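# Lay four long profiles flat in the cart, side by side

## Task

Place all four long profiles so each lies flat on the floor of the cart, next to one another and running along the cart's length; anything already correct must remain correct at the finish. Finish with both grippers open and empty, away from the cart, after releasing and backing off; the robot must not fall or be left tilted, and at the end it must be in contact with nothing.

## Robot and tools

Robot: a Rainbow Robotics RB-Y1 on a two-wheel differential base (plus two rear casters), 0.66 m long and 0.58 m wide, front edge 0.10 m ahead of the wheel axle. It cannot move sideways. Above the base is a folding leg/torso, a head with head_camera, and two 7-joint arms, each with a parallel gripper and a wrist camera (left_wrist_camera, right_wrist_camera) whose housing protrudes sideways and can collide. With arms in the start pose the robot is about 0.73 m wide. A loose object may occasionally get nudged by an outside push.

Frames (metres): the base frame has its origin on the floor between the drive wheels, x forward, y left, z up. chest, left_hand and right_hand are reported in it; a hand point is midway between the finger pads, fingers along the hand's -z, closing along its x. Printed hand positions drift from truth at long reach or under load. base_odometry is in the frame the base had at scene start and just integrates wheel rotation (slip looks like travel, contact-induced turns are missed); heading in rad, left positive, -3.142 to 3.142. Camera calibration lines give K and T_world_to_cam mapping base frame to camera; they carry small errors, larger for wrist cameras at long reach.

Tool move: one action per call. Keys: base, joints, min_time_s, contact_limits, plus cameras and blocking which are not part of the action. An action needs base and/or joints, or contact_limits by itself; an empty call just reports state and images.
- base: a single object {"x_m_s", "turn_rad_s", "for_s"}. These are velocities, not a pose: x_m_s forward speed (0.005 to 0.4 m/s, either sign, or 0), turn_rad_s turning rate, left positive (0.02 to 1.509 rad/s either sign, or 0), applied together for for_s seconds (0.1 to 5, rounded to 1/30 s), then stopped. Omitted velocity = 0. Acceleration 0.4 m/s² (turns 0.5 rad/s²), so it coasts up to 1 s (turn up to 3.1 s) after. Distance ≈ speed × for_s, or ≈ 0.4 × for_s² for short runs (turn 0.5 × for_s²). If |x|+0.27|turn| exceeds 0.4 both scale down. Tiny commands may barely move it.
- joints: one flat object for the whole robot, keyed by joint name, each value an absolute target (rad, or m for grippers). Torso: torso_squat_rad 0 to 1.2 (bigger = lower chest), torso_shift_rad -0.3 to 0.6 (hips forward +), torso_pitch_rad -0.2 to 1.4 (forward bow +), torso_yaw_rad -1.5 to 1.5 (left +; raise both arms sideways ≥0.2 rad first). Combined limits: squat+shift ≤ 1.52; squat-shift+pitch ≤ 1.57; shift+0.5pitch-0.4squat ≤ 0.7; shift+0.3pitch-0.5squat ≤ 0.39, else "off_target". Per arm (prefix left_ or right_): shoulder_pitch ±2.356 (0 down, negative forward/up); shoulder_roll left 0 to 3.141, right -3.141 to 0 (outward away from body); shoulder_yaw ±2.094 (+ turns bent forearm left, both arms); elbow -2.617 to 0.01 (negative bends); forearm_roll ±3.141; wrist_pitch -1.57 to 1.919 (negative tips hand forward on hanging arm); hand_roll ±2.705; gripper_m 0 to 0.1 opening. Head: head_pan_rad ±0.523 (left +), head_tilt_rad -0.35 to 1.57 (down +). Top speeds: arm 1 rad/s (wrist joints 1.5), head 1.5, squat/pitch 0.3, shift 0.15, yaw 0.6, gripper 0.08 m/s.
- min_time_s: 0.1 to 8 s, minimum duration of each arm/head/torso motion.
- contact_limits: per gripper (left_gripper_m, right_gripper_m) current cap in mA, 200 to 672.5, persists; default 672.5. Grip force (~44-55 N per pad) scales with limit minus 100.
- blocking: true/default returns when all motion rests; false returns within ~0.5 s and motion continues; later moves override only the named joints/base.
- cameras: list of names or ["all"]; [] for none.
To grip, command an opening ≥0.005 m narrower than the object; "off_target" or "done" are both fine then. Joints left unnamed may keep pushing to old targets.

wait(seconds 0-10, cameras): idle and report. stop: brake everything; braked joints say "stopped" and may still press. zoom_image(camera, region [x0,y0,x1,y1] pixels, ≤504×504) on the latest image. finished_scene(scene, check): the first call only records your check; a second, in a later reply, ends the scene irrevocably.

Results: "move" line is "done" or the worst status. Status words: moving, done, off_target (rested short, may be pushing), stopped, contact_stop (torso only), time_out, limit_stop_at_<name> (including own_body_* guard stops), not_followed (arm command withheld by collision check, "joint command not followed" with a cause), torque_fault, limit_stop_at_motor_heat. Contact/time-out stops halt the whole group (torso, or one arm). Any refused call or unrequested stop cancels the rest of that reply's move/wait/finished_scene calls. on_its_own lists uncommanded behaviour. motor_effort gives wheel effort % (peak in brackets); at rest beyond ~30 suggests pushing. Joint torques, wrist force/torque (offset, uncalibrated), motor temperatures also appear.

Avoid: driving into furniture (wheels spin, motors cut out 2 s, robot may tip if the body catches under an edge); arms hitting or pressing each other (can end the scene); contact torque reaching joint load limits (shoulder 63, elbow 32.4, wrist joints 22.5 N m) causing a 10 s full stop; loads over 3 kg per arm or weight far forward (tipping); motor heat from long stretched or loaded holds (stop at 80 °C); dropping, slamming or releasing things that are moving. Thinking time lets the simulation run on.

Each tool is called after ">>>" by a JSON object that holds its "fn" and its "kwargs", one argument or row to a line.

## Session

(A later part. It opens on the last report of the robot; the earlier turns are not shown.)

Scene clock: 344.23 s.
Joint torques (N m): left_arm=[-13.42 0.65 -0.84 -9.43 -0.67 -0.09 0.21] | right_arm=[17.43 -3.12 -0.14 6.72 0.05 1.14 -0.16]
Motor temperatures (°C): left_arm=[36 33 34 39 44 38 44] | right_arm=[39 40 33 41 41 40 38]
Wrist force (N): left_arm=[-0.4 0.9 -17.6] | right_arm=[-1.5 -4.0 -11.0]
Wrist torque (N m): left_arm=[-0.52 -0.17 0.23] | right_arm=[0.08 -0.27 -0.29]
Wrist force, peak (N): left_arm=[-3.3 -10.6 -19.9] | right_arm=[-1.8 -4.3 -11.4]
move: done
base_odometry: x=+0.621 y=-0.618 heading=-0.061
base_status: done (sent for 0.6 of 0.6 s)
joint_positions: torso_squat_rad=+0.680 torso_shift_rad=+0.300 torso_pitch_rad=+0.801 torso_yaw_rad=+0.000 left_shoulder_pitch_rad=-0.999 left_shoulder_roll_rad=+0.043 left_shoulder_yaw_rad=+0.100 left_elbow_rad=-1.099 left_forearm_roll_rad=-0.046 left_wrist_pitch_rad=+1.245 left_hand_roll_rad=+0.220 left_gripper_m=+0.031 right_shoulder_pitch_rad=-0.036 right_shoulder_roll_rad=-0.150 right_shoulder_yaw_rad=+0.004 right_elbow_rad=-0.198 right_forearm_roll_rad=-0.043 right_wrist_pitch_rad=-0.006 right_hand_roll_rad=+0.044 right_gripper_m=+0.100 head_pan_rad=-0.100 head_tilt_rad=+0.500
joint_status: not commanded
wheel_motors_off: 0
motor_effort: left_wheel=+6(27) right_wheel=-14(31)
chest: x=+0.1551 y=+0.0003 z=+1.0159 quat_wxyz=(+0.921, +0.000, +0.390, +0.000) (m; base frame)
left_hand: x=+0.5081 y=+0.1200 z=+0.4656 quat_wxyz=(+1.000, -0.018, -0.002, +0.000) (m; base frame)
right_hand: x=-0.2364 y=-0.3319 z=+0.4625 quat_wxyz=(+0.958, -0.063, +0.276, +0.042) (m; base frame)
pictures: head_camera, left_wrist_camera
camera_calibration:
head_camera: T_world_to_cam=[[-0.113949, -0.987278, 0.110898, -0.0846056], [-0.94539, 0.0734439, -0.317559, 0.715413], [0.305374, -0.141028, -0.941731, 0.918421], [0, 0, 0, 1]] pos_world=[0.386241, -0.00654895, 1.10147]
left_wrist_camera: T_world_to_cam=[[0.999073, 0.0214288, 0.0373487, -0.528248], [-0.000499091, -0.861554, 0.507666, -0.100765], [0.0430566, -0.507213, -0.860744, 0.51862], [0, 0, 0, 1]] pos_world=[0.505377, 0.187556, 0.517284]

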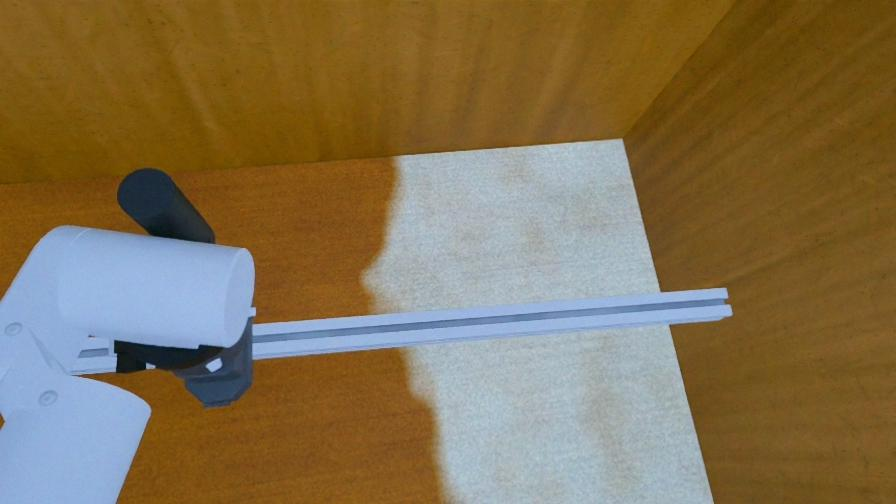

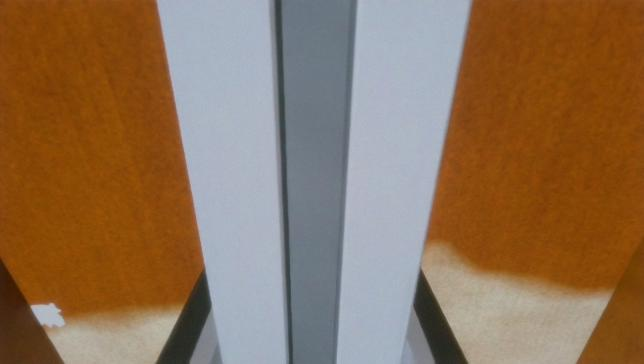

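>>> {"fn": "move", "kwargs": {
  "base": {"turn_rad_s":-0.06,"for_s":0.5},
  "joints": {"left_hand_roll_rad":0.285,"head_pan_rad":0.45,"head_tilt_rad":0.4},
  "cameras": ["head_camera"]
}}

>>> {"fn": "move", "kwargs": {
  "joints": {"head_pan_rad":-0.1,"head_tilt_rad":0.5},
  "cameras": ["head_camera"]
}}

Scene clock: 352.43 s.
Joint torques (N m): left_arm=[-14.22 0.29 -1.18 -9.8 -0.19 -0.09 -0.14] | right_arm=[16.92 -3.53 -0.35 6.85 -0.03 1.07 -0.39]
Motor temperatures (°C): left_arm=[36 33 34 39 43 38 44] | right_arm=[39 40 33 41 41 40 38]
Wrist force (N): left_arm=[-1.0 0.7 -18.2] | right_arm=[-1.7 -3.9 -11.3]
Wrist torque (N m): left_arm=[-0.55 -0.22 0.26] | right_arm=[0.06 -0.28 -0.30]
Wrist force, peak (N): left_arm=[-0.9 0.6 -18.8] | right_arm=[-1.5 -4.2 -11.5]
move: done
base_odometry: x=+0.621 y=-0.618 heading=-0.090
base_status: done (sent for 0.5 of 0.5 s)
joint_positions: torso_squat_rad=+0.680 torso_shift_rad=+0.300 torso_pitch_rad=+0.801 torso_yaw_rad=+0.000 left_shoulder_pitch_rad=-0.999 left_shoulder_roll_rad=+0.043 left_shoulder_yaw_rad=+0.100 left_elbow_rad=-1.099 left_forearm_roll_rad=-0.046 left_wrist_pitch_rad=+1.245 left_hand_roll_rad=+0.285 left_gripper_m=+0.031 right_shoulder_pitch_rad=-0.036 right_shoulder_roll_rad=-0.150 right_shoulder_yaw_rad=+0.004 right_elbow_rad=-0.198 right_forearm_roll_rad=-0.043 right_wrist_pitch_rad=-0.006 right_hand_roll_rad=+0.044 right_gripper_m=+0.100 head_pan_rad=+0.450 head_tilt_rad=+0.400
joint_status: all done
wheel_motors_off: 0
motor_effort: left_wheel=+3(29) right_wheel=-11(39)
chest: x=+0.1551 y=+0.0003 z=+1.0159 quat_wxyz=(+0.921, +0.000, +0.390, +0.000) (m; base frame)
left_hand: x=+0.5081 y=+0.1201 z=+0.4656 quat_wxyz=(+0.999, -0.018, -0.001, +0.032) (m; base frame)
right_hand: x=-0.2364 y=-0.3319 z=+0.4625 quat_wxyz=(+0.958, -0.063, +0.276, +0.042) (m; base frame)
pictures: head_camera
camera_calibration:
head_camera: T_world_to_cam=[[0.257878, -0.924432, -0.280934, 0.245084], [-0.898412, -0.122454, -0.421736, 0.819459], [0.355465, 0.361151, -0.862099, 0.811715], [0, 0, 0, 1]] pos_world=[0.384474, 0.0337575, 1.11423]

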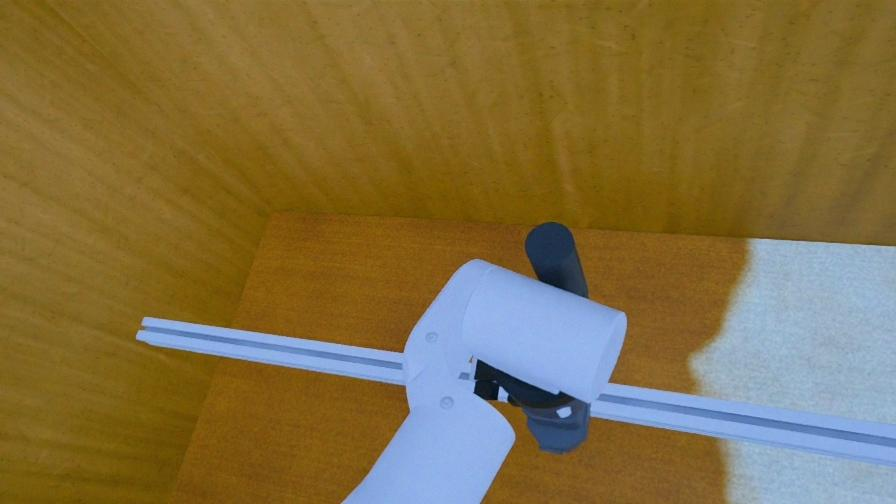

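Scene clock: 353.47 s.
Joint torques (N m): left_arm=[-13.64 0.25 -1.15 -9.69 -0.34 -0.11 -0.12] | right_arm=[17.23 -3.5 -0.13 6.82 0.07 0.97 -0.36]
Motor temperatures (°C): left_arm=[36 33 34 39 43 38 44] | right_arm=[39 40 33 41 41 40 38]
Wrist force (N): left_arm=[-0.8 0.8 -18.1] | right_arm=[-1.3 -3.8 -11.1]
Wrist torque (N m): left_arm=[-0.56 -0.20 0.21] | right_arm=[0.05 -0.25 -0.30]
Wrist force, peak (N): left_arm=[-0.4 0.9 -18.7] | right_arm=[-1.5 -4.2 -11.4]
move: done
base_odometry: x=+0.621 y=-0.618 heading=-0.090
base_status: not commanded
joint_positions: torso_squat_rad=+0.680 torso_shift_rad=+0.300 torso_pitch_rad=+0.801 torso_yaw_rad=+0.000 left_shoulder_pitch_rad=-0.999 left_shoulder_roll_rad=+0.043 left_shoulder_yaw_rad=+0.100 left_elbow_rad=-1.099 left_forearm_roll_rad=-0.046 left_wrist_pitch_rad=+1.245 left_hand_roll_rad=+0.285 left_gripper_m=+0.031 right_shoulder_pitch_rad=-0.036 right_shoulder_roll_rad=-0.150 right_shoulder_yaw_rad=+0.004 right_elbow_rad=-0.198 right_forearm_roll_rad=-0.043 right_wrist_pitch_rad=-0.006 right_hand_roll_rad=+0.044 right_gripper_m=+0.100 head_pan_rad=-0.100 head_tilt_rad=+0.500
joint_status: all done
wheel_motors_off: 0
motor_effort: left_wheel=+3(4) right_wheel=-12(14)
chest: x=+0.1551 y=+0.0003 z=+1.0159 quat_wxyz=(+0.921, +0.000, +0.390, +0.000) (m; base frame)
left_hand: x=+0.5081 y=+0.1201 z=+0.4656 quat_wxyz=(+0.999, -0.018, -0.001, +0.032) (m; base frame)
right_hand: x=-0.2364 y=-0.3319 z=+0.4625 quat_wxyz=(+0.958, -0.063, +0.276, +0.042) (m; base frame)
pictures: head_camera
camera_calibration:
head_camera: T_world_to_cam=[[-0.113933, -0.98728, 0.11089, -0.0845982], [-0.945391, 0.0734313, -0.317558, 0.715412], [0.305376, -0.141015, -0.941733, 0.918423], [0, 0, 0, 1]] pos_world=[0.386241, -0.00654405, 1.10147]

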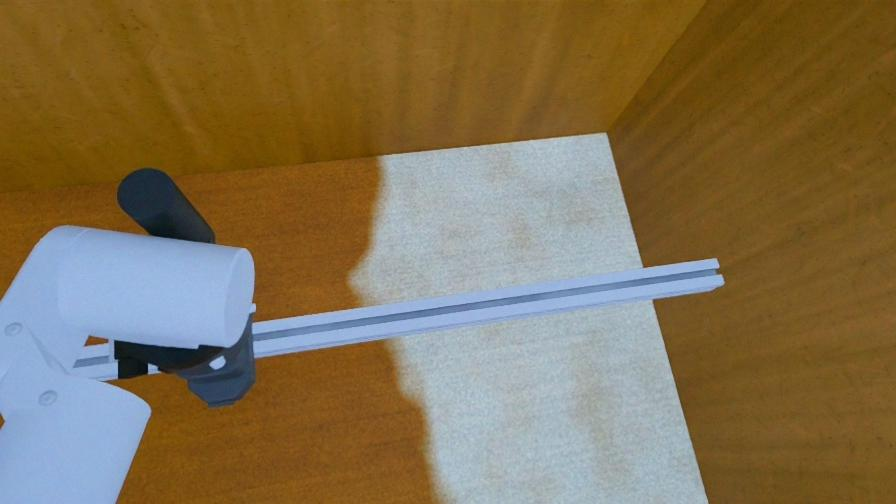

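>>> {"fn": "move", "kwargs": {
  "base": {"turn_rad_s":0.05,"for_s":0.4},
  "joints": {"torso_squat_rad":0.94,"left_forearm_roll_rad":-0.075},
  "cameras": ["head_camera","left_wrist_camera"]
}}

Scene clock: 366.40 s.
Joint torques (N m): left_arm=[-14.04 -1.08 -1.16 -9.44 -0.26 -0.06 0.23] | right_arm=[16.73 -3.44 -0.43 6.89 0.18 1.11 -0.11]
Motor temperatures (°C): left_arm=[36 33 34 39 43 38 44] | right_arm=[39 40 33 41 41 40 37]
Wrist force (N): left_arm=[-1.2 0.3 -18.4] | right_arm=[-1.7 -3.7 -10.9]
Wrist torque (N m): left_arm=[-0.45 -0.25 0.23] | right_arm=[0.01 -0.31 -0.27]
Wrist force, peak (N): left_arm=[-0.7 0.1 -19.3] | right_arm=[-1.6 -4.1 -11.4]
move: done
base_odometry: x=+0.620 y=-0.618 heading=-0.070
base_status: done (sent for 0.4 of 0.4 s)
joint_positions: torso_squat_rad=+0.940 torso_shift_rad=+0.299 torso_pitch_rad=+0.799 torso_yaw_rad=+0.000 left_shoulder_pitch_rad=-0.999 left_shoulder_roll_rad=+0.043 left_shoulder_yaw_rad=+0.100 left_elbow_rad=-1.099 left_forearm_roll_rad=-0.075 left_wrist_pitch_rad=+1.245 left_hand_roll_rad=+0.285 left_gripper_m=+0.031 right_shoulder_pitch_rad=-0.036 right_shoulder_roll_rad=-0.150 right_shoulder_yaw_rad=+0.004 right_elbow_rad=-0.198 right_forearm_roll_rad=-0.043 right_wrist_pitch_rad=-0.006 right_hand_roll_rad=+0.044 right_gripper_m=+0.100 head_pan_rad=-0.100 head_tilt_rad=+0.500
joint_status: all done
wheel_motors_off: 0
on_its_own: left_wheel is at rest, and its effort (+86) is outside its rest range (-51 to +51); right_wheel is at rest, and its effort (+69) is outside its rest range (-51 to +51)
motor_effort: left_wheel=+86(87) right_wheel=+69(69)
chest: x=+0.1153 y=+0.0003 z=+0.8908 quat_wxyz=(+0.921, +0.000, +0.389, +0.000) (m; base frame)
left_hand: x=+0.4706 y=+0.1264 z=+0.3410 quat_wxyz=(+1.000, -0.005, -0.006, +0.028) (m; base frame)
right_hand: x=-0.2752 y=-0.3320 z=+0.3368 quat_wxyz=(+0.958, -0.063, +0.276, +0.042) (m; base frame)
pictures: head_camera, left_wrist_camera
camera_calibration:
head_camera: T_world_to_cam=[[-0.114087, -0.987295, 0.110605, -0.0750651], [-0.944885, 0.0734423, -0.31906, 0.639389], [0.306883, -0.14091, -0.941258, 0.81219], [0, 0, 0, 1]] pos_world=[0.346338, -0.00662413, 0.976787]
left_wrist_camera: T_world_to_cam=[[0.996063, 0.076395, 0.0449614, -0.494352], [0.0451306, -0.873601, 0.484545, -0.0440645], [0.0762951, -0.480609, -0.87361, 0.401542], [0, 0, 0, 1]] pos_world=[0.463759, 0.192256, 0.394369]

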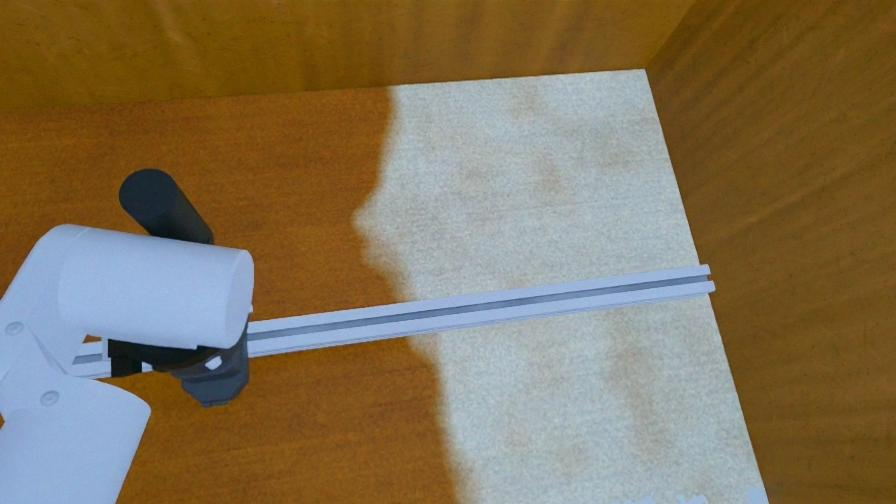

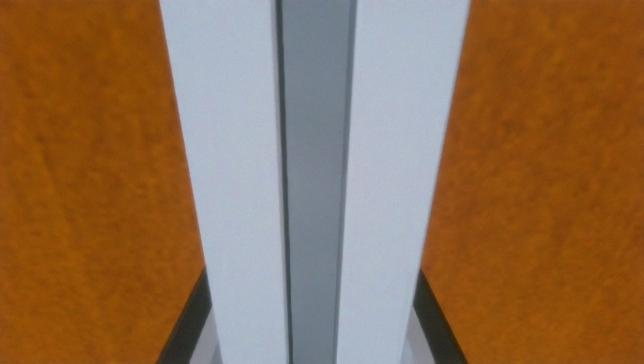

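>>> {"fn": "move", "kwargs": {
  "base": {"x_m_s":-0.1,"for_s":0.45},
  "cameras": []
}}

>>> {"fn": "move", "kwargs": {
  "joints": {"torso_squat_rad":1.0,"head_pan_rad":0.3},
  "cameras": ["head_camera","left_wrist_camera"]
}}

Scene clock: 372.73 s.
Joint torques (N m): left_arm=[-14.73 0.14 -0.75 -9.49 -0.31 -0.07 -0.01] | right_arm=[16.57 -3.02 -0.06 6.69 0.03 1.01 -0.2]
Motor temperatures (°C): left_arm=[36 33 34 39 43 38 44] | right_arm=[39 40 33 41 41 40 37]
Wrist force (N): left_arm=[-1.5 0.6 -18.0] | right_arm=[-1.7 -3.8 -11.1]
Wrist torque (N m): left_arm=[-0.49 -0.27 0.26] | right_arm=[0.03 -0.29 -0.26]
Wrist force, peak (N): left_arm=[-4.7 1.2 -22.0] | right_arm=[-1.9 -4.1 -11.3]
move: done
base_odometry: x=+0.571 y=-0.614 heading=-0.068
base_status: done (sent for 0.47 of 0.47 s)
joint_positions: torso_squat_rad=+0.940 torso_shift_rad=+0.300 torso_pitch_rad=+0.800 torso_yaw_rad=+0.000 left_shoulder_pitch_rad=-0.999 left_shoulder_roll_rad=+0.043 left_shoulder_yaw_rad=+0.100 left_elbow_rad=-1.099 left_forearm_roll_rad=-0.075 left_wrist_pitch_rad=+1.245 left_hand_roll_rad=+0.285 left_gripper_m=+0.031 right_shoulder_pitch_rad=-0.036 right_shoulder_roll_rad=-0.150 right_shoulder_yaw_rad=+0.004 right_elbow_rad=-0.198 right_forearm_roll_rad=-0.043 right_wrist_pitch_rad=-0.006 right_hand_roll_rad=+0.044 right_gripper_m=+0.100 head_pan_rad=-0.100 head_tilt_rad=+0.500
joint_status: not commanded
wheel_motors_off: 0 (was 1 since the last result)
motor_effort: left_wheel=-8(25) right_wheel=+7(38)
chest: x=+0.1161 y=+0.0003 z=+0.8904 quat_wxyz=(+0.921, +0.000, +0.390, +0.000) (m; base frame)
left_hand: x=+0.4706 y=+0.1264 z=+0.3400 quat_wxyz=(+1.000, -0.005, -0.005, +0.028) (m; base frame)
right_hand: x=-0.2753 y=-0.3320 z=+0.3370 quat_wxyz=(+0.958, -0.063, +0.276, +0.042) (m; base frame)
pictures: none
No camera images: "cameras" was empty.

Scene clock: 373.70 s.
Joint torques (N m): left_arm=[14.87 0.65 -0.55 -3.99 -0.39 -0.22 0.62] | right_arm=[16.47 -3.04 -0.03 6.42 0.06 1.02 -0.22]
Motor temperatures (°C): left_arm=[36 33 34 39 43 38 44] | right_arm=[39 40 33 41 41 40 37]
Wrist force (N): left_arm=[-1.5 0.3 -18.3] | right_arm=[-1.6 -3.9 -10.9]
Wrist torque (N m): left_arm=[-0.70 -0.25 0.22] | right_arm=[0.04 -0.27 -0.28]
Wrist force, peak (N): left_arm=[-7.9 1.1 -22.1] | right_arm=[-0.5 -3.2 -12.7]
move: contact_stop
base_odometry: x=+0.571 y=-0.614 heading=-0.068
base_status: not commanded
joint_positions: torso_squat_rad=+0.987 torso_shift_rad=+0.294 torso_pitch_rad=+0.783 torso_yaw_rad=+0.003 left_shoulder_pitch_rad=-1.007 left_shoulder_roll_rad=+0.043 left_shoulder_yaw_rad=+0.100 left_elbow_rad=-1.101 left_forearm_roll_rad=-0.075 left_wrist_pitch_rad=+1.245 left_hand_roll_rad=+0.285 left_gripper_m=+0.031 right_shoulder_pitch_rad=-0.036 right_shoulder_roll_rad=-0.150 right_shoulder_yaw_rad=+0.004 right_elbow_rad=-0.198 right_forearm_roll_rad=-0.043 right_wrist_pitch_rad=-0.006 right_hand_roll_rad=+0.044 right_gripper_m=+0.100 head_pan_rad=+0.300 head_tilt_rad=+0.500
joint_status: torso_squat_rad contact_stop (moved +0.047 of +0.060); the others done
wheel_motors_off: 0
motor_effort: left_wheel=-10(35) right_wheel=+2(27)
chest: x=+0.1019 y=-0.0005 z=+0.8690 quat_wxyz=(+0.924, +0.001, +0.382, +0.002) (m; base frame)
left_hand: x=+0.4702 y=+0.1265 z=+0.3280 quat_wxyz=(+0.999, -0.004, -0.018, +0.027) (m; base frame)
right_hand: x=-0.2793 y=-0.3311 z=+0.3076 quat_wxyz=(+0.961, -0.062, +0.268, +0.043) (m; base frame)
pictures: head_camera, left_wrist_camera
camera_calibration:
head_camera: T_world_to_cam=[[0.166973, -0.970319, -0.17493, 0.135874], [-0.93583, -0.100116, -0.337932, 0.635091], [0.310389, 0.22013, -0.924771, 0.781473], [0, 0, 0, 1]] pos_world=[0.32909, 0.0233982, 0.961069]
left_wrist_camera: T_world_to_cam=[[0.994693, 0.0760986, 0.0692396, -0.500624], [0.0331838, -0.87432, 0.484215, -0.031917], [0.0973856, -0.479347, -0.872205, 0.379754], [0, 0, 0, 1]] pos_world=[0.462044, 0.192225, 0.381341]

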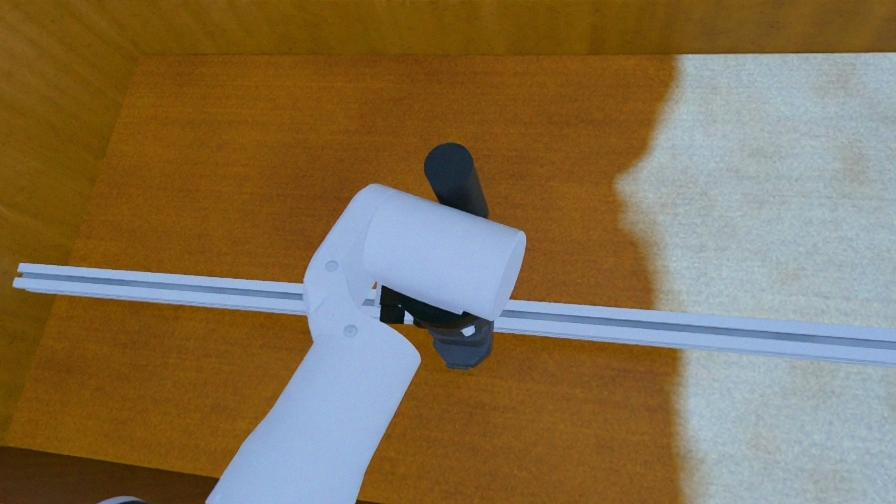

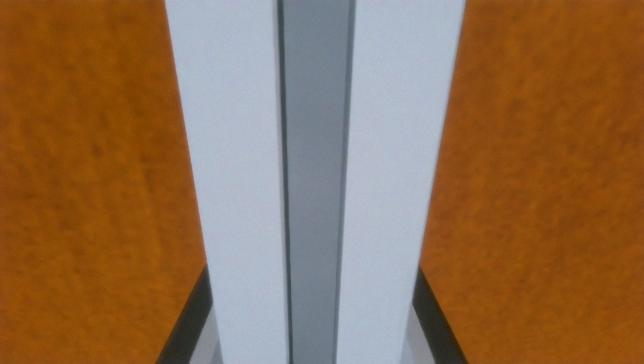

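>>> {"fn": "move", "kwargs": {
  "joints": {"torso_squat_rad":0.85,"torso_shift_rad":0.3,"torso_pitch_rad":0.8,"torso_yaw_rad":0},
  "cameras": []
}}

>>> {"fn": "move", "kwargs": {
  "joints": {"left_shoulder_pitch_rad":-1.16,"left_elbow_rad":-0.53,"left_wrist_pitch_rad":0.835},
  "min_time_s": 2,
  "cameras": ["head_camera","left_wrist_camera"]
}}

Scene clock: 383.47 s.
Joint torques (N m): left_arm=[-13.74 0.65 -0.99 -9.25 -0.55 -0.13 0.2] | right_arm=[16.78 -3.33 -0.11 6.91 0.05 1.16 -0.27]
Motor temperatures (°C): left_arm=[36 33 34 38 43 38 44] | right_arm=[39 40 33 41 41 40 37]
Wrist force (N): left_arm=[-0.9 0.7 -18.2] | right_arm=[-1.8 -3.6 -10.9]
Wrist torque (N m): left_arm=[-0.55 -0.20 0.25] | right_arm=[0.04 -0.32 -0.29]
Wrist force, peak (N): left_arm=[-3.2 1.8 -21.1] | right_arm=[-1.7 -3.7 -11.7]
move: done
base_odometry: x=+0.571 y=-0.614 heading=-0.067
base_status: not commanded
joint_positions: torso_squat_rad=+0.850 torso_shift_rad=+0.300 torso_pitch_rad=+0.801 torso_yaw_rad=+0.000 left_shoulder_pitch_rad=-0.999 left_shoulder_roll_rad=+0.043 left_shoulder_yaw_rad=+0.100 left_elbow_rad=-1.099 left_forearm_roll_rad=-0.075 left_wrist_pitch_rad=+1.245 left_hand_roll_rad=+0.285 left_gripper_m=+0.031 right_shoulder_pitch_rad=-0.036 right_shoulder_roll_rad=-0.150 right_shoulder_yaw_rad=+0.004 right_elbow_rad=-0.198 right_forearm_roll_rad=-0.043 right_wrist_pitch_rad=-0.006 right_hand_roll_rad=+0.044 right_gripper_m=+0.100 head_pan_rad=+0.300 head_tilt_rad=+0.500
joint_status: all done
wheel_motors_off: 0
motor_effort: left_wheel=-6(10) right_wheel=+2(8)
chest: x=+0.1307 y=+0.0002 z=+0.9373 quat_wxyz=(+0.921, +0.000, +0.390, +0.000) (m; base frame)
left_hand: x=+0.4853 y=+0.1263 z=+0.3870 quat_wxyz=(+1.000, -0.005, -0.005, +0.028) (m; base frame)
right_hand: x=-0.2607 y=-0.3319 z=+0.3838 quat_wxyz=(+0.958, -0.063, +0.276, +0.043) (m; base frame)
pictures: none
No camera images: "cameras" was empty.

Scene clock: 385.77 s.
Joint torques (N m): left_arm=[-14.86 0.38 -0.95 -6.63 -0.25 -0.07 0.02] | right_arm=[16.68 -3.42 -0.16 6.78 0.19 1.01 -0.32]
Motor temperatures (°C): left_arm=[36 33 34 38 43 38 44] | right_arm=[39 40 33 41 41 40 37]
Wrist force (N): left_arm=[-0.7 0.8 -18.4] | right_arm=[-1.7 -3.8 -11.0]
Wrist torque (N m): left_arm=[-0.51 -0.20 0.19] | right_arm=[0.05 -0.30 -0.29]
Wrist force, peak (N): left_arm=[-0.7 0.6 -19.0] | right_arm=[-1.8 -3.9 -11.4]
move: done
base_odometry: x=+0.571 y=-0.614 heading=-0.067
base_status: not commanded
joint_positions: torso_squat_rad=+0.850 torso_shift_rad=+0.300 torso_pitch_rad=+0.801 torso_yaw_rad=+0.000 left_shoulder_pitch_rad=-1.159 left_shoulder_roll_rad=+0.043 left_shoulder_yaw_rad=+0.100 left_elbow_rad=-0.530 left_forearm_roll_rad=-0.075 left_wrist_pitch_rad=+0.835 left_hand_roll_rad=+0.285 left_gripper_m=+0.031 right_shoulder_pitch_rad=-0.036 right_shoulder_roll_rad=-0.150 right_shoulder_yaw_rad=+0.004 right_elbow_rad=-0.198 right_forearm_roll_rad=-0.043 right_wrist_pitch_rad=-0.006 right_hand_roll_rad=+0.044 right_gripper_m=+0.100 head_pan_rad=+0.300 head_tilt_rad=+0.500
joint_status: all done
wheel_motors_off: 0
motor_effort: left_wheel=-6(7) right_wheel=+1(5)
chest: x=+0.1307 y=+0.0002 z=+0.9373 quat_wxyz=(+0.921, +0.000, +0.390, +0.000) (m; base frame)
left_hand: x=+0.4543 y=+0.1064 z=+0.3171 quat_wxyz=(+1.000, -0.014, -0.001, -0.011) (m; base frame)
right_hand: x=-0.2607 y=-0.3319 z=+0.3838 quat_wxyz=(+0.958, -0.063, +0.276, +0.043) (m; base frame)
pictures: head_camera, left_wrist_camera
camera_calibration:
head_camera: T_world_to_cam=[[0.1625, -0.971197, -0.17427, 0.143651], [-0.941743, -0.0999475, -0.321139, 0.670242], [0.294471, 0.216303, -0.93086, 0.843297], [0, 0, 0, 1]] pos_world=[0.359526, 0.0240947, 1.02527]
left_wrist_camera: T_world_to_cam=[[0.999366, -0.0000517139, 0.0356142, -0.4659], [-0.0178559, -0.865959, 0.499796, -0.0263268], [0.0308146, -0.500115, -0.865411, 0.392451], [0, 0, 0, 1]] pos_world=[0.453041, 0.173449, 0.369382]

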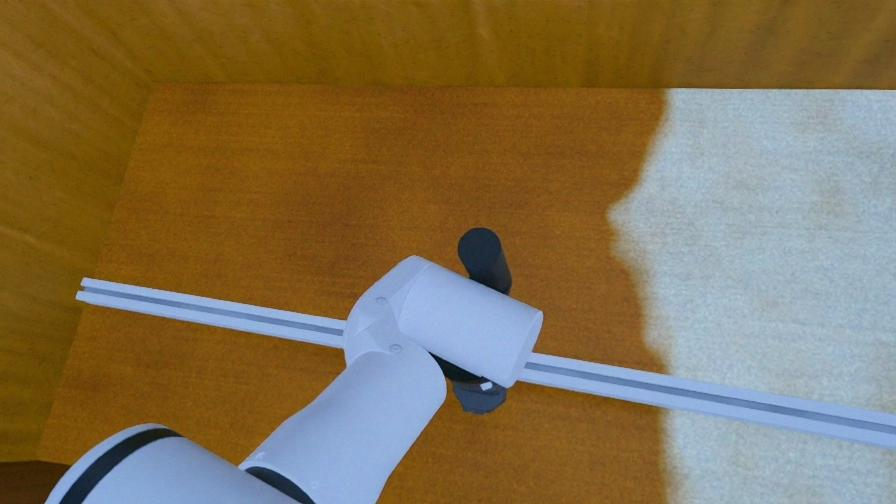

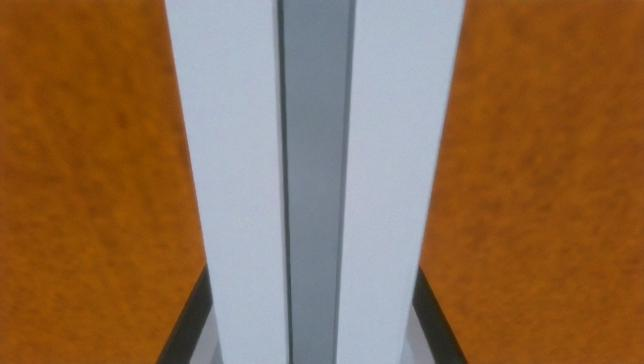

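>>> {"fn": "move", "kwargs": {
  "joints": {"left_hand_roll_rad":0.35,"left_forearm_roll_rad":-0.1,"head_pan_rad":-0.15},
  "cameras": ["head_camera"]
}}

Scene clock: 390.83 s.
Joint torques (N m): left_arm=[-14.43 0.24 -0.82 -6.37 -0.43 0.05 -0.2] | right_arm=[17.1 -3.86 -0.61 6.82 0.07 1.24 -0.25]
Motor temperatures (°C): left_arm=[36 33 34 38 43 38 44] | right_arm=[39 40 33 41 41 40 37]
Wrist force (N): left_arm=[-0.8 0.3 -18.1] | right_arm=[-1.7 -3.4 -11.2]
Wrist torque (N m): left_arm=[-0.32 -0.19 0.21] | right_arm=[0.00 -0.32 -0.29]
Wrist force, peak (N): left_arm=[-0.8 0.5 -18.9] | right_arm=[-1.7 -3.6 -11.5]
move: done
base_odometry: x=+0.571 y=-0.614 heading=-0.067
base_status: not commanded
joint_positions: torso_squat_rad=+0.850 torso_shift_rad=+0.300 torso_pitch_rad=+0.801 torso_yaw_rad=+0.000 left_shoulder_pitch_rad=-1.159 left_shoulder_roll_rad=+0.043 left_shoulder_yaw_rad=+0.100 left_elbow_rad=-0.530 left_forearm_roll_rad=-0.100 left_wrist_pitch_rad=+0.835 left_hand_roll_rad=+0.350 left_gripper_m=+0.031 right_shoulder_pitch_rad=-0.036 right_shoulder_roll_rad=-0.150 right_shoulder_yaw_rad=+0.004 right_elbow_rad=-0.198 right_forearm_roll_rad=-0.043 right_wrist_pitch_rad=-0.006 right_hand_roll_rad=+0.044 right_gripper_m=+0.100 head_pan_rad=-0.150 head_tilt_rad=+0.500
joint_status: all done
wheel_motors_off: 0
motor_effort: left_wheel=-7(7) right_wheel=+2(3)
chest: x=+0.1307 y=+0.0002 z=+0.9373 quat_wxyz=(+0.921, +0.000, +0.390, +0.000) (m; base frame)
left_hand: x=+0.4556 y=+0.1105 z=+0.3170 quat_wxyz=(+1.000, -0.005, -0.003, +0.013) (m; base frame)
right_hand: x=-0.2607 y=-0.3319 z=+0.3838 quat_wxyz=(+0.958, -0.063, +0.276, +0.043) (m; base frame)
pictures: head_camera
camera_calibration:
head_camera: T_world_to_cam=[[-0.148093, -0.97815, 0.145912, -0.106032], [-0.942455, 0.0948656, -0.320592, 0.669797], [0.299746, -0.184993, -0.935911, 0.847274], [0, 0, 0, 1]] pos_world=[0.361585, -0.0105159, 1.02318]

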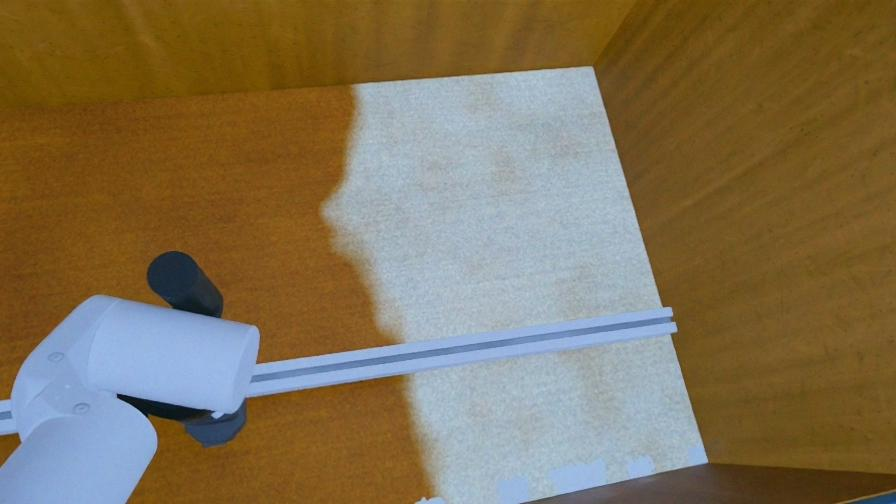

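>>> {"fn": "move", "kwargs": {
  "joints": {"torso_squat_rad":0.9},
  "min_time_s": 1,
  "cameras": ["left_wrist_camera"]
}}

Scene clock: 396.63 s.
Joint torques (N m): left_arm=[-2.54 5.35 -1.11 -1.76 -1.88 -7.65 0.22] | right_arm=[16.16 -2.84 -0.05 6.59 0.15 1.04 -0.33]
Motor temperatures (°C): left_arm=[36 33 34 38 43 39 44] | right_arm=[39 40 33 41 41 40 37]
Wrist force (N): left_arm=[-21.8 0.6 79.4] | right_arm=[-1.7 -3.7 -11.4]
Wrist torque (N m): left_arm=[-0.37 2.47 0.19] | right_arm=[0.04 -0.30 -0.30]
Wrist force, peak (N): left_arm=[-47.3 12.9 194.6] | right_arm=[-1.9 -3.6 -11.7]
move: contact_stop
base_odometry: x=+0.571 y=-0.614 heading=-0.067
base_status: not commanded
joint_positions: torso_squat_rad=+0.899 torso_shift_rad=+0.295 torso_pitch_rad=+0.789 torso_yaw_rad=+0.002 left_shoulder_pitch_rad=-1.162 left_shoulder_roll_rad=+0.042 left_shoulder_yaw_rad=+0.100 left_elbow_rad=-0.531 left_forearm_roll_rad=-0.100 left_wrist_pitch_rad=+0.837 left_hand_roll_rad=+0.350 left_gripper_m=+0.031 right_shoulder_pitch_rad=-0.036 right_shoulder_roll_rad=-0.150 right_shoulder_yaw_rad=+0.004 right_elbow_rad=-0.198 right_forearm_roll_rad=-0.043 right_wrist_pitch_rad=-0.006 right_hand_roll_rad=+0.044 right_gripper_m=+0.100 head_pan_rad=-0.150 head_tilt_rad=+0.500
joint_status: torso_squat_rad contact_stop (moved +0.049 of +0.050)
wheel_motors_off: 0
motor_effort: left_wheel=-1(8) right_wheel=+6(10)
chest: x=+0.1181 y=+0.0001 z=+0.9152 quat_wxyz=(+0.923, +0.000, +0.384, +0.001) (m; base frame)
left_hand: x=+0.4521 y=+0.1099 z=+0.3002 quat_wxyz=(+1.000, -0.005, -0.010, +0.013) (m; base frame)
right_hand: x=-0.2663 y=-0.3317 z=+0.3567 quat_wxyz=(+0.960, -0.063, +0.271, +0.043) (m; base frame)
pictures: left_wrist_camera
camera_calibration:
left_wrist_camera: T_world_to_cam=[[0.997356, 0.0477736, 0.0547618, -0.473168], [0.0152254, -0.874192, 0.485341, -0.0246122], [0.0710588, -0.483224, -0.872608, 0.36177], [0, 0, 0, 1]] pos_world=[0.446584, 0.175905, 0.35354]

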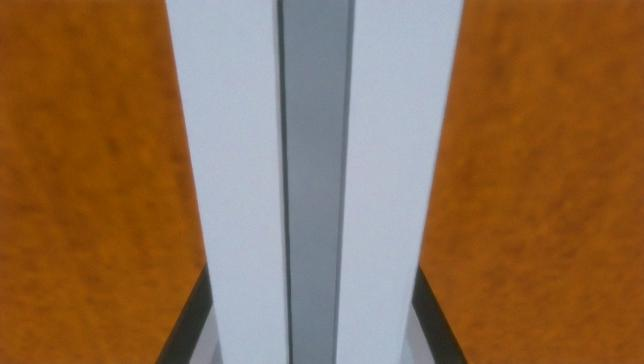

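>>> {"fn": "move", "kwargs": {
  "joints": {"torso_squat_rad":0.877,"torso_shift_rad":0.3,"torso_pitch_rad":0.8,"torso_yaw_rad":0},
  "cameras": []
}}

>>> {"fn": "wait", "kwargs": {
  "seconds": 0,
  "cameras": ["left_wrist_camera"]
}}

Scene clock: 403.03 s.
Joint torques (N m): left_arm=[-13.25 0.25 -0.9 -6.77 -0.54 0.03 0.03] | right_arm=[15.73 -3.53 0.36 7.05 -0.01 1.23 -0.28]
Motor temperatures (°C): left_arm=[36 33 34 38 43 40 44] | right_arm=[39 40 33 41 41 40 37]
Wrist force (N): left_arm=[-1.2 0.3 -17.9] | right_arm=[-1.8 -3.8 -10.9]
Wrist torque (N m): left_arm=[-0.35 -0.25 0.21] | right_arm=[0.02 -0.32 -0.28]
Wrist force, peak (N): left_arm=[-21.0 0.8 80.8] | right_arm=[-1.7 -3.7 -11.6]
move: done
base_odometry: x=+0.571 y=-0.614 heading=-0.067
base_status: not commanded
joint_positions: torso_squat_rad=+0.877 torso_shift_rad=+0.300 torso_pitch_rad=+0.800 torso_yaw_rad=+0.000 left_shoulder_pitch_rad=-1.160 left_shoulder_roll_rad=+0.043 left_shoulder_yaw_rad=+0.100 left_elbow_rad=-0.530 left_forearm_roll_rad=-0.100 left_wrist_pitch_rad=+0.835 left_hand_roll_rad=+0.350 left_gripper_m=+0.031 right_shoulder_pitch_rad=-0.036 right_shoulder_roll_rad=-0.150 right_shoulder_yaw_rad=+0.004 right_elbow_rad=-0.198 right_forearm_roll_rad=-0.043 right_wrist_pitch_rad=-0.006 right_hand_roll_rad=+0.044 right_gripper_m=+0.100 head_pan_rad=-0.150 head_tilt_rad=+0.500
joint_status: all done
wheel_motors_off: 0
motor_effort: left_wheel=-7(8) right_wheel=+3(10)
chest: x=+0.1264 y=+0.0002 z=+0.9236 quat_wxyz=(+0.921, +0.000, +0.390, +0.000) (m; base frame)
left_hand: x=+0.4516 y=+0.1103 z=+0.3035 quat_wxyz=(+1.000, -0.005, -0.004, +0.013) (m; base frame)
right_hand: x=-0.2649 y=-0.3319 z=+0.3700 quat_wxyz=(+0.958, -0.063, +0.276, +0.043) (m; base frame)
pictures: none
No camera images: "cameras" was empty.

Scene clock: 403.03 s.
Joint torques (N m): left_arm=[-13.25 0.25 -0.9 -6.77 -0.54 0.03 0.03] | right_arm=[15.73 -3.53 0.36 7.05 -0.01 1.23 -0.28]
Motor temperatures (°C): left_arm=[36 33 34 38 43 40 44] | right_arm=[39 40 33 41 41 40 37]
Wrist force (N): left_arm=[-1.2 0.3 -17.9] | right_arm=[-1.8 -3.8 -10.9]
Wrist torque (N m): left_arm=[-0.35 -0.25 0.21] | right_arm=[0.02 -0.32 -0.28]
Wrist force, peak (N): left_arm=[-1.2 0.3 -17.9] | right_arm=[-1.8 -3.8 -10.9]
base_odometry: x=+0.571 y=-0.614 heading=-0.067
base_status: not commanded
joint_positions: torso_squat_rad=+0.877 torso_shift_rad=+0.300 torso_pitch_rad=+0.800 torso_yaw_rad=+0.000 left_shoulder_pitch_rad=-1.160 left_shoulder_roll_rad=+0.043 left_shoulder_yaw_rad=+0.100 left_elbow_rad=-0.530 left_forearm_roll_rad=-0.100 left_wrist_pitch_rad=+0.835 left_hand_roll_rad=+0.350 left_gripper_m=+0.031 right_shoulder_pitch_rad=-0.036 right_shoulder_roll_rad=-0.150 right_shoulder_yaw_rad=+0.004 right_elbow_rad=-0.198 right_forearm_roll_rad=-0.043 right_wrist_pitch_rad=-0.006 right_hand_roll_rad=+0.044 right_gripper_m=+0.100 head_pan_rad=-0.150 head_tilt_rad=+0.500
joint_status: all done
wheel_motors_off: 0
motor_effort: left_wheel=-7(8) right_wheel=+3(10)
chest: x=+0.1264 y=+0.0002 z=+0.9236 quat_wxyz=(+0.921, +0.000, +0.390, +0.000) (m; base frame)
left_hand: x=+0.4516 y=+0.1103 z=+0.3035 quat_wxyz=(+1.000, -0.005, -0.004, +0.013) (m; base frame)
right_hand: x=-0.2649 y=-0.3319 z=+0.3700 quat_wxyz=(+0.958, -0.063, +0.276, +0.043) (m; base frame)
pictures: left_wrist_camera
camera_calibration:
left_wrist_camera: T_world_to_cam=[[0.998017, 0.0475209, 0.0412721, -0.469065], [0.0215857, -0.87437, 0.48478, -0.0285065], [0.0591243, -0.482928, -0.873662, 0.370558], [0, 0, 0, 1]] pos_world=[0.446842, 0.176318, 0.356921]

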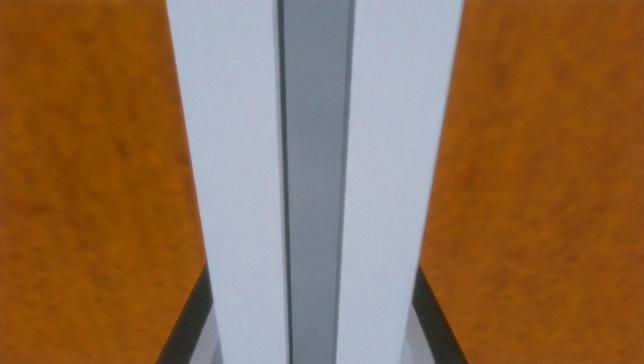

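>>> {"fn": "move", "kwargs": {
  "joints": {"torso_squat_rad":0.884},
  "min_time_s": 1,
  "cameras": ["head_camera"]
}}

Scene clock: 435.70 s.
Joint torques (N m): left_arm=[-10.53 0.8 -0.34 -5.4 -0.41 -4.27 0.06] | right_arm=[16.27 -3.54 0.22 6.77 -0.05 0.96 -0.15]
Motor temperatures (°C): left_arm=[36 33 34 38 43 39 44] | right_arm=[39 40 33 41 41 40 37]
Wrist force (N): left_arm=[-13.2 4.8 34.8] | right_arm=[-1.6 -3.8 -11.1]
Wrist torque (N m): left_arm=[-0.46 1.24 0.12] | right_arm=[0.04 -0.30 -0.28]
Wrist force, peak (N): left_arm=[-13.2 5.0 36.8] | right_arm=[-1.7 -4.0 -11.3]
move: done
base_odometry: x=+0.571 y=-0.614 heading=-0.067
base_status: not commanded
joint_positions: torso_squat_rad=+0.884 torso_shift_rad=+0.299 torso_pitch_rad=+0.799 torso_yaw_rad=+0.000 left_shoulder_pitch_rad=-1.160 left_shoulder_roll_rad=+0.043 left_shoulder_yaw_rad=+0.100 left_elbow_rad=-0.530 left_forearm_roll_rad=-0.100 left_wrist_pitch_rad=+0.836 left_hand_roll_rad=+0.350 left_gripper_m=+0.031 right_shoulder_pitch_rad=-0.036 right_shoulder_roll_rad=-0.150 right_shoulder_yaw_rad=+0.004 right_elbow_rad=-0.198 right_forearm_roll_rad=-0.043 right_wrist_pitch_rad=-0.006 right_hand_roll_rad=+0.044 right_gripper_m=+0.100 head_pan_rad=-0.150 head_tilt_rad=+0.500
joint_status: all done
wheel_motors_off: 0
motor_effort: left_wheel=-6(7) right_wheel=+1(3)
chest: x=+0.1246 y=+0.0002 z=+0.9204 quat_wxyz=(+0.921, +0.000, +0.389, +0.000) (m; base frame)
left_hand: x=+0.4512 y=+0.1102 z=+0.3012 quat_wxyz=(+1.000, -0.005, -0.005, +0.013) (m; base frame)
right_hand: x=-0.2658 y=-0.3319 z=+0.3662 quat_wxyz=(+0.958, -0.063, +0.275, +0.042) (m; base frame)
pictures: head_camera
camera_calibration:
head_camera: T_world_to_cam=[[-0.148316, -0.978172, 0.145538, -0.104124], [-0.941854, 0.0948472, -0.322357, 0.660188], [0.301517, -0.184887, -0.935363, 0.832614], [0, 0, 0, 1]] pos_world=[0.355311, -0.0105286, 1.00677]

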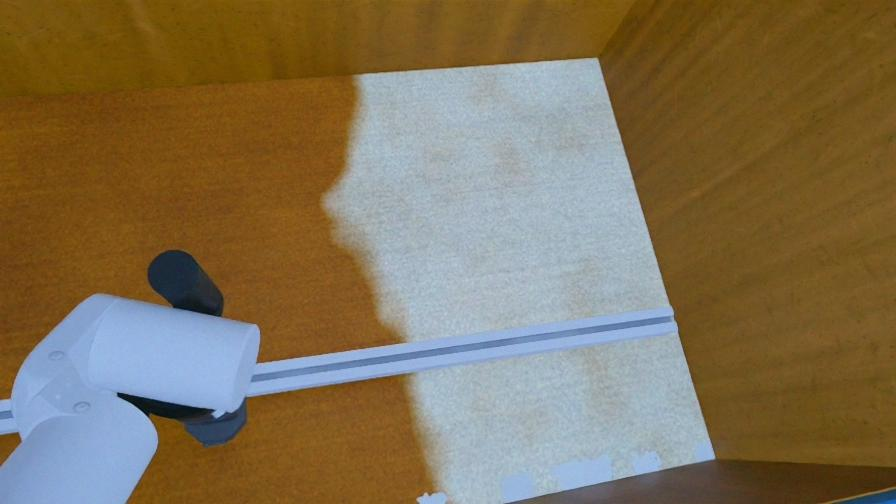

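>>> {"fn": "move", "kwargs": {
  "joints": {"left_gripper_m":0.06},
  "cameras": []
}}

>>> {"fn": "move", "kwargs": {
  "joints": {"torso_squat_rad":0.68},
  "cameras": ["head_camera"]
}}

Scene clock: 445.07 s.
Joint torques (N m): left_arm=[-3.51 -1.27 -0.18 -0.64 -0.06 0.98 0.25] | right_arm=[16.52 -3.24 -0.62 6.71 0.04 1.1 -0.22]
Motor temperatures (°C): left_arm=[36 33 34 38 43 39 44] | right_arm=[39 40 33 41 41 40 37]
Wrist force (N): left_arm=[5.5 -0.5 7.2] | right_arm=[-1.5 -3.7 -11.0]
Wrist torque (N m): left_arm=[-0.25 0.13 0.23] | right_arm=[0.02 -0.29 -0.27]
Wrist force, peak (N): left_arm=[-13.0 4.8 36.6] | right_arm=[-1.5 -4.0 -11.4]
move: done
base_odometry: x=+0.571 y=-0.614 heading=-0.067
base_status: not commanded
joint_positions: torso_squat_rad=+0.884 torso_shift_rad=+0.300 torso_pitch_rad=+0.799 torso_yaw_rad=+0.000 left_shoulder_pitch_rad=-1.162 left_shoulder_roll_rad=+0.043 left_shoulder_yaw_rad=+0.100 left_elbow_rad=-0.531 left_forearm_roll_rad=-0.100 left_wrist_pitch_rad=+0.835 left_hand_roll_rad=+0.350 left_gripper_m=+0.060 right_shoulder_pitch_rad=-0.036 right_shoulder_roll_rad=-0.150 right_shoulder_yaw_rad=+0.004 right_elbow_rad=-0.198 right_forearm_roll_rad=-0.043 right_wrist_pitch_rad=-0.006 right_hand_roll_rad=+0.044 right_gripper_m=+0.100 head_pan_rad=-0.150 head_tilt_rad=+0.500
joint_status: all done
wheel_motors_off: 0
motor_effort: left_wheel=-7(7) right_wheel=+2(3)
chest: x=+0.1248 y=+0.0002 z=+0.9203 quat_wxyz=(+0.921, +0.000, +0.389, +0.000) (m; base frame)
left_hand: x=+0.4530 y=+0.1100 z=+0.3015 quat_wxyz=(+1.000, -0.005, -0.006, +0.013) (m; base frame)
right_hand: x=-0.2658 y=-0.3319 z=+0.3663 quat_wxyz=(+0.958, -0.063, +0.276, +0.042) (m; base frame)
pictures: none
No camera images: "cameras" was empty.

Scene clock: 446.60 s.
Joint torques (N m): left_arm=[-11.45 -1.53 -0.55 -5.11 0.15 0.04 0.09] | right_arm=[17.06 -2.96 -0.25 6.8 0.13 0.83 -0.18]
Motor temperatures (°C): left_arm=[36 33 34 38 43 39 44] | right_arm=[39 40 33 41 41 40 37]
Wrist force (N): left_arm=[-1.1 0.3 -9.0] | right_arm=[-1.7 -4.0 -11.3]
Wrist torque (N m): left_arm=[-0.28 -0.23 0.20] | right_arm=[0.08 -0.29 -0.29]
Wrist force, peak (N): left_arm=[-1.8 0.2 -9.6] | right_arm=[-1.5 -3.7 -11.6]
move: done
base_odometry: x=+0.571 y=-0.614 heading=-0.067
base_status: not commanded
joint_positions: torso_squat_rad=+0.680 torso_shift_rad=+0.300 torso_pitch_rad=+0.800 torso_yaw_rad=+0.000 left_shoulder_pitch_rad=-1.160 left_shoulder_roll_rad=+0.043 left_shoulder_yaw_rad=+0.100 left_elbow_rad=-0.530 left_forearm_roll_rad=-0.100 left_wrist_pitch_rad=+0.835 left_hand_roll_rad=+0.350 left_gripper_m=+0.060 right_shoulder_pitch_rad=-0.036 right_shoulder_roll_rad=-0.150 right_shoulder_yaw_rad=+0.004 right_elbow_rad=-0.198 right_forearm_roll_rad=-0.043 right_wrist_pitch_rad=-0.006 right_hand_roll_rad=+0.044 right_gripper_m=+0.100 head_pan_rad=-0.150 head_tilt_rad=+0.500
joint_status: all done
wheel_motors_off: 0
motor_effort: left_wheel=-7(7) right_wheel=+0(5)
chest: x=+0.1549 y=+0.0002 z=+1.0160 quat_wxyz=(+0.921, +0.000, +0.390, +0.000) (m; base frame)
left_hand: x=+0.4807 y=+0.1105 z=+0.3961 quat_wxyz=(+1.000, -0.005, -0.004, +0.013) (m; base frame)
right_hand: x=-0.2363 y=-0.3319 z=+0.4624 quat_wxyz=(+0.958, -0.063, +0.276, +0.043) (m; base frame)
pictures: head_camera
camera_calibration:
head_camera: T_world_to_cam=[[-0.148141, -0.978157, 0.145816, -0.113842], [-0.942343, 0.0948764, -0.320918, 0.718145], [0.300074, -0.18495, -0.935815, 0.913543], [0, 0, 0, 1]] pos_world=[0.385744, -0.0105307, 1.10197]

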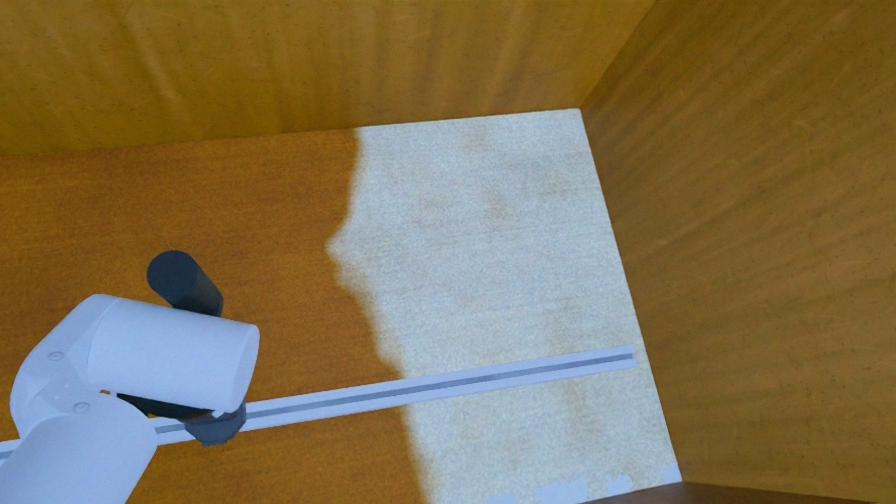

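>>> {"fn": "move", "kwargs": {
  "joints": {"torso_squat_rad":0.2},
  "cameras": []
}}

>>> {"fn": "move", "kwargs": {
  "joints": {"torso_shift_rad":0.2,"torso_pitch_rad":0.7,"left_shoulder_pitch_rad":-1.0,"left_elbow_rad":-1.1,"left_wrist_pitch_rad":1.345,"left_forearm_roll_rad":-0.046,"left_hand_roll_rad":0.22},
  "cameras": ["head_camera"]
}}

Scene clock: 451.93 s.
Joint torques (N m): left_arm=[-11.53 -1.06 -1.15 -5.57 0.17 0.24 0.05] | right_arm=[16.88 -3.19 0.07 6.95 0.07 0.98 -0.21]
Motor temperatures (°C): left_arm=[36 33 34 37 43 39 44] | right_arm=[39 40 33 41 41 40 37]
Wrist force (N): left_arm=[-0.9 0.0 -9.2] | right_arm=[-1.7 -3.7 -11.6]
Wrist torque (N m): left_arm=[-0.26 -0.18 0.22] | right_arm=[0.03 -0.30 -0.26]
Wrist force, peak (N): left_arm=[-1.2 0.0 -9.5] | right_arm=[-1.8 -3.9 -11.7]
move: off_target
base_odometry: x=+0.571 y=-0.614 heading=-0.067
base_status: not commanded
joint_positions: torso_squat_rad=+0.303 torso_shift_rad=+0.300 torso_pitch_rad=+0.800 torso_yaw_rad=+0.000 left_shoulder_pitch_rad=-1.160 left_shoulder_roll_rad=+0.043 left_shoulder_yaw_rad=+0.100 left_elbow_rad=-0.530 left_forearm_roll_rad=-0.100 left_wrist_pitch_rad=+0.835 left_hand_roll_rad=+0.350 left_gripper_m=+0.060 right_shoulder_pitch_rad=-0.036 right_shoulder_roll_rad=-0.150 right_shoulder_yaw_rad=+0.004 right_elbow_rad=-0.198 right_forearm_roll_rad=-0.043 right_wrist_pitch_rad=-0.006 right_hand_roll_rad=+0.044 right_gripper_m=+0.100 head_pan_rad=-0.150 head_tilt_rad=+0.500
joint_status: torso_squat_rad off_target (ended at +0.303, target +0.200)
wheel_motors_off: 0
on_its_own: torso_squat_rad is held at +0.303, not at your +0.200
motor_effort: left_wheel=-6(7) right_wheel=+2(7)
chest: x=+0.1915 y=+0.0002 z=+1.1343 quat_wxyz=(+0.921, +0.000, +0.390, +0.000) (m; base frame)
left_hand: x=+0.5173 y=+0.1105 z=+0.5144 quat_wxyz=(+1.000, -0.005, -0.004, +0.013) (m; base frame)
right_hand: x=-0.1997 y=-0.3319 z=+0.5807 quat_wxyz=(+0.958, -0.063, +0.276, +0.043) (m; base frame)
pictures: none
No camera images: "cameras" was empty.

Scene clock: 453.63 s.
Joint torques (N m): left_arm=[-13.46 -0.68 -0.25 -7.98 0 -0.15 -0.19] | right_arm=[14.55 -3.54 -0.29 5.83 -0.04 0.83 -0.36]
Motor temperatures (°C): left_arm=[36 33 34 38 43 39 44] | right_arm=[39 40 33 41 41 40 37]
Wrist force (N): left_arm=[-0.6 0.7 -9.0] | right_arm=[-2.3 -3.8 -11.7]
Wrist torque (N m): left_arm=[-0.35 -0.14 0.25] | right_arm=[0.04 -0.34 -0.27]
Wrist force, peak (N): left_arm=[-1.6 0.9 -10.0] | right_arm=[-2.7 -3.7 -11.9]
move: done
base_odometry: x=+0.571 y=-0.614 heading=-0.068
base_status: not commanded
joint_positions: torso_squat_rad=+0.303 torso_shift_rad=+0.200 torso_pitch_rad=+0.700 torso_yaw_rad=+0.000 left_shoulder_pitch_rad=-1.000 left_shoulder_roll_rad=+0.043 left_shoulder_yaw_rad=+0.100 left_elbow_rad=-1.100 left_forearm_roll_rad=-0.046 left_wrist_pitch_rad=+1.345 left_hand_roll_rad=+0.220 left_gripper_m=+0.060 right_shoulder_pitch_rad=-0.036 right_shoulder_roll_rad=-0.150 right_shoulder_yaw_rad=+0.004 right_elbow_rad=-0.198 right_forearm_roll_rad=-0.043 right_wrist_pitch_rad=-0.006 right_hand_roll_rad=+0.044 right_gripper_m=+0.100 head_pan_rad=-0.150 head_tilt_rad=+0.500
joint_status: all done
wheel_motors_off: 0
on_its_own: torso_squat_rad is held at +0.303, not at your +0.200
motor_effort: left_wheel=-5(7) right_wheel=+1(6)
chest: x=+0.1041 y=+0.0003 z=+1.1720 quat_wxyz=(+0.939, +0.000, +0.343, +0.000) (m; base frame)
left_hand: x=+0.4887 y=+0.1254 z=+0.6589 quat_wxyz=(+1.000, -0.007, -0.004, -0.001) (m; base frame)
right_hand: x=-0.2298 y=-0.3319 z=+0.5820 quat_wxyz=(+0.971, -0.065, +0.228, +0.039) (m; base frame)
pictures: head_camera
camera_calibration:
head_camera: T_world_to_cam=[[-0.161974, -0.97815, 0.130336, -0.124487], [-0.905544, 0.0948514, -0.413514, 0.825042], [0.392116, -0.185003, -0.901121, 1.02453], [0, 0, 0, 1]] pos_world=[0.325215, -0.0104826, 1.28061]

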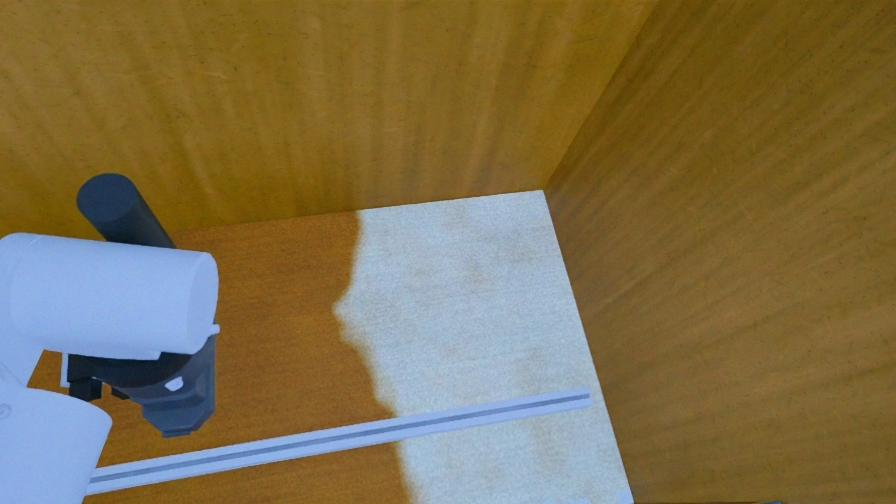

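>>> {"fn": "move", "kwargs": {
  "base": {"x_m_s":-0.24,"for_s":2.0},
  "cameras": []
}}

>>> {"fn": "move", "kwargs": {
  "base": {"turn_rad_s":0.8,"for_s":2.047},
  "joints": {"torso_shift_rad":0,"torso_pitch_rad":0,"torso_squat_rad":0.6,"left_shoulder_pitch_rad":-0.4,"left_elbow_rad":-0.27,"left_wrist_pitch_rad":-0.9,"left_hand_roll_rad":-1.57,"left_forearm_roll_rad":-0.008,"head_pan_rad":0.0,"head_tilt_rad":0.6},
  "cameras": []
}}

Scene clock: 461.37 s.
Joint torques (N m): left_arm=[-13.67 -0.12 -1.4 -8.15 0.18 -0.13 0.22] | right_arm=[14.72 -3.7 -0.11 5.95 0.15 0.91 -0.28]
Motor temperatures (°C): left_arm=[36 33 34 38 43 39 44] | right_arm=[39 40 33 41 41 40 37]
Wrist force (N): left_arm=[-0.9 0.6 -8.9] | right_arm=[-2.3 -3.8 -11.7]
Wrist torque (N m): left_arm=[-0.37 -0.18 0.24] | right_arm=[0.05 -0.31 -0.27]
Wrist force, peak (N): left_arm=[0.0 0.9 -9.6] | right_arm=[-2.5 -3.9 -12.0]
move: done
base_odometry: x=+0.092 y=-0.582 heading=-0.068
base_status: done (sent for 2 of 2 s)
joint_positions: torso_squat_rad=+0.303 torso_shift_rad=+0.200 torso_pitch_rad=+0.700 torso_yaw_rad=+0.000 left_shoulder_pitch_rad=-1.000 left_shoulder_roll_rad=+0.043 left_shoulder_yaw_rad=+0.100 left_elbow_rad=-1.100 left_forearm_roll_rad=-0.046 left_wrist_pitch_rad=+1.345 left_hand_roll_rad=+0.220 left_gripper_m=+0.060 right_shoulder_pitch_rad=-0.036 right_shoulder_roll_rad=-0.150 right_shoulder_yaw_rad=+0.004 right_elbow_rad=-0.198 right_forearm_roll_rad=-0.043 right_wrist_pitch_rad=-0.006 right_hand_roll_rad=+0.044 right_gripper_m=+0.100 head_pan_rad=-0.150 head_tilt_rad=+0.500
joint_status: not commanded
wheel_motors_off: 0
on_its_own: torso_squat_rad is held at +0.303, not at your +0.200
motor_effort: left_wheel=-9(33) right_wheel=+13(25)
chest: x=+0.1041 y=+0.0003 z=+1.1720 quat_wxyz=(+0.939, +0.000, +0.343, +0.000) (m; base frame)
left_hand: x=+0.4887 y=+0.1254 z=+0.6589 quat_wxyz=(+1.000, -0.007, -0.004, -0.001) (m; base frame)
right_hand: x=-0.2299 y=-0.3319 z=+0.5821 quat_wxyz=(+0.971, -0.065, +0.228, +0.039) (m; base frame)
pictures: none
No camera images: "cameras" was empty.

Scene clock: 465.33 s.
Joint torques (N m): left_arm=[-13.01 1.38 0.23 -6.13 0.01 -1.78 0.75] | right_arm=[-3.12 -4.97 0.29 -1.55 0.09 -0.67 -0.12]
Motor temperatures (°C): left_arm=[36 33 34 38 43 39 44] | right_arm=[39 40 33 40 41 40 37]
Wrist force (N): left_arm=[-0.2 -5.7 -3.4] | right_arm=[-6.6 -3.6 -12.3]
Wrist torque (N m): left_arm=[0.06 -0.12 0.18] | right_arm=[0.03 -0.59 -0.33]
Wrist force, peak (N): left_arm=[-1.7 0.9 -9.6] | right_arm=[-6.6 -3.6 -12.3]
move: done
base_odometry: x=+0.092 y=-0.582 heading=+1.558
base_status: done (sent for 2.03 of 2.03 s)
joint_positions: torso_squat_rad=+0.600 torso_shift_rad=+0.000 torso_pitch_rad=+0.000 torso_yaw_rad=+0.000 left_shoulder_pitch_rad=-0.400 left_shoulder_roll_rad=+0.043 left_shoulder_yaw_rad=+0.100 left_elbow_rad=-0.270 left_forearm_roll_rad=-0.008 left_wrist_pitch_rad=-0.900 left_hand_roll_rad=-1.570 left_gripper_m=+0.060 right_shoulder_pitch_rad=-0.036 right_shoulder_roll_rad=-0.150 right_shoulder_yaw_rad=+0.004 right_elbow_rad=-0.198 right_forearm_roll_rad=-0.043 right_wrist_pitch_rad=-0.006 right_hand_roll_rad=+0.044 right_gripper_m=+0.100 head_pan_rad=+0.000 head_tilt_rad=+0.600
joint_status: all done
wheel_motors_off: 0
motor_effort: left_wheel=+5(36) right_wheel=+18(42)
chest: x=-0.2280 y=+0.0003 z=+1.1677 quat_wxyz=(+1.000, +0.000, +0.000, +0.000) (m; base frame)
left_hand: x=+0.2639 y=+0.2200 z=+0.7754 quat_wxyz=(+0.489, +0.495, -0.494, -0.521) (m; base frame)
right_hand: x=-0.1033 y=-0.3319 z=+0.5014 quat_wxyz=(+0.990, -0.074, -0.119, +0.015) (m; base frame)
pictures: none
No camera images: "cameras" was empty.


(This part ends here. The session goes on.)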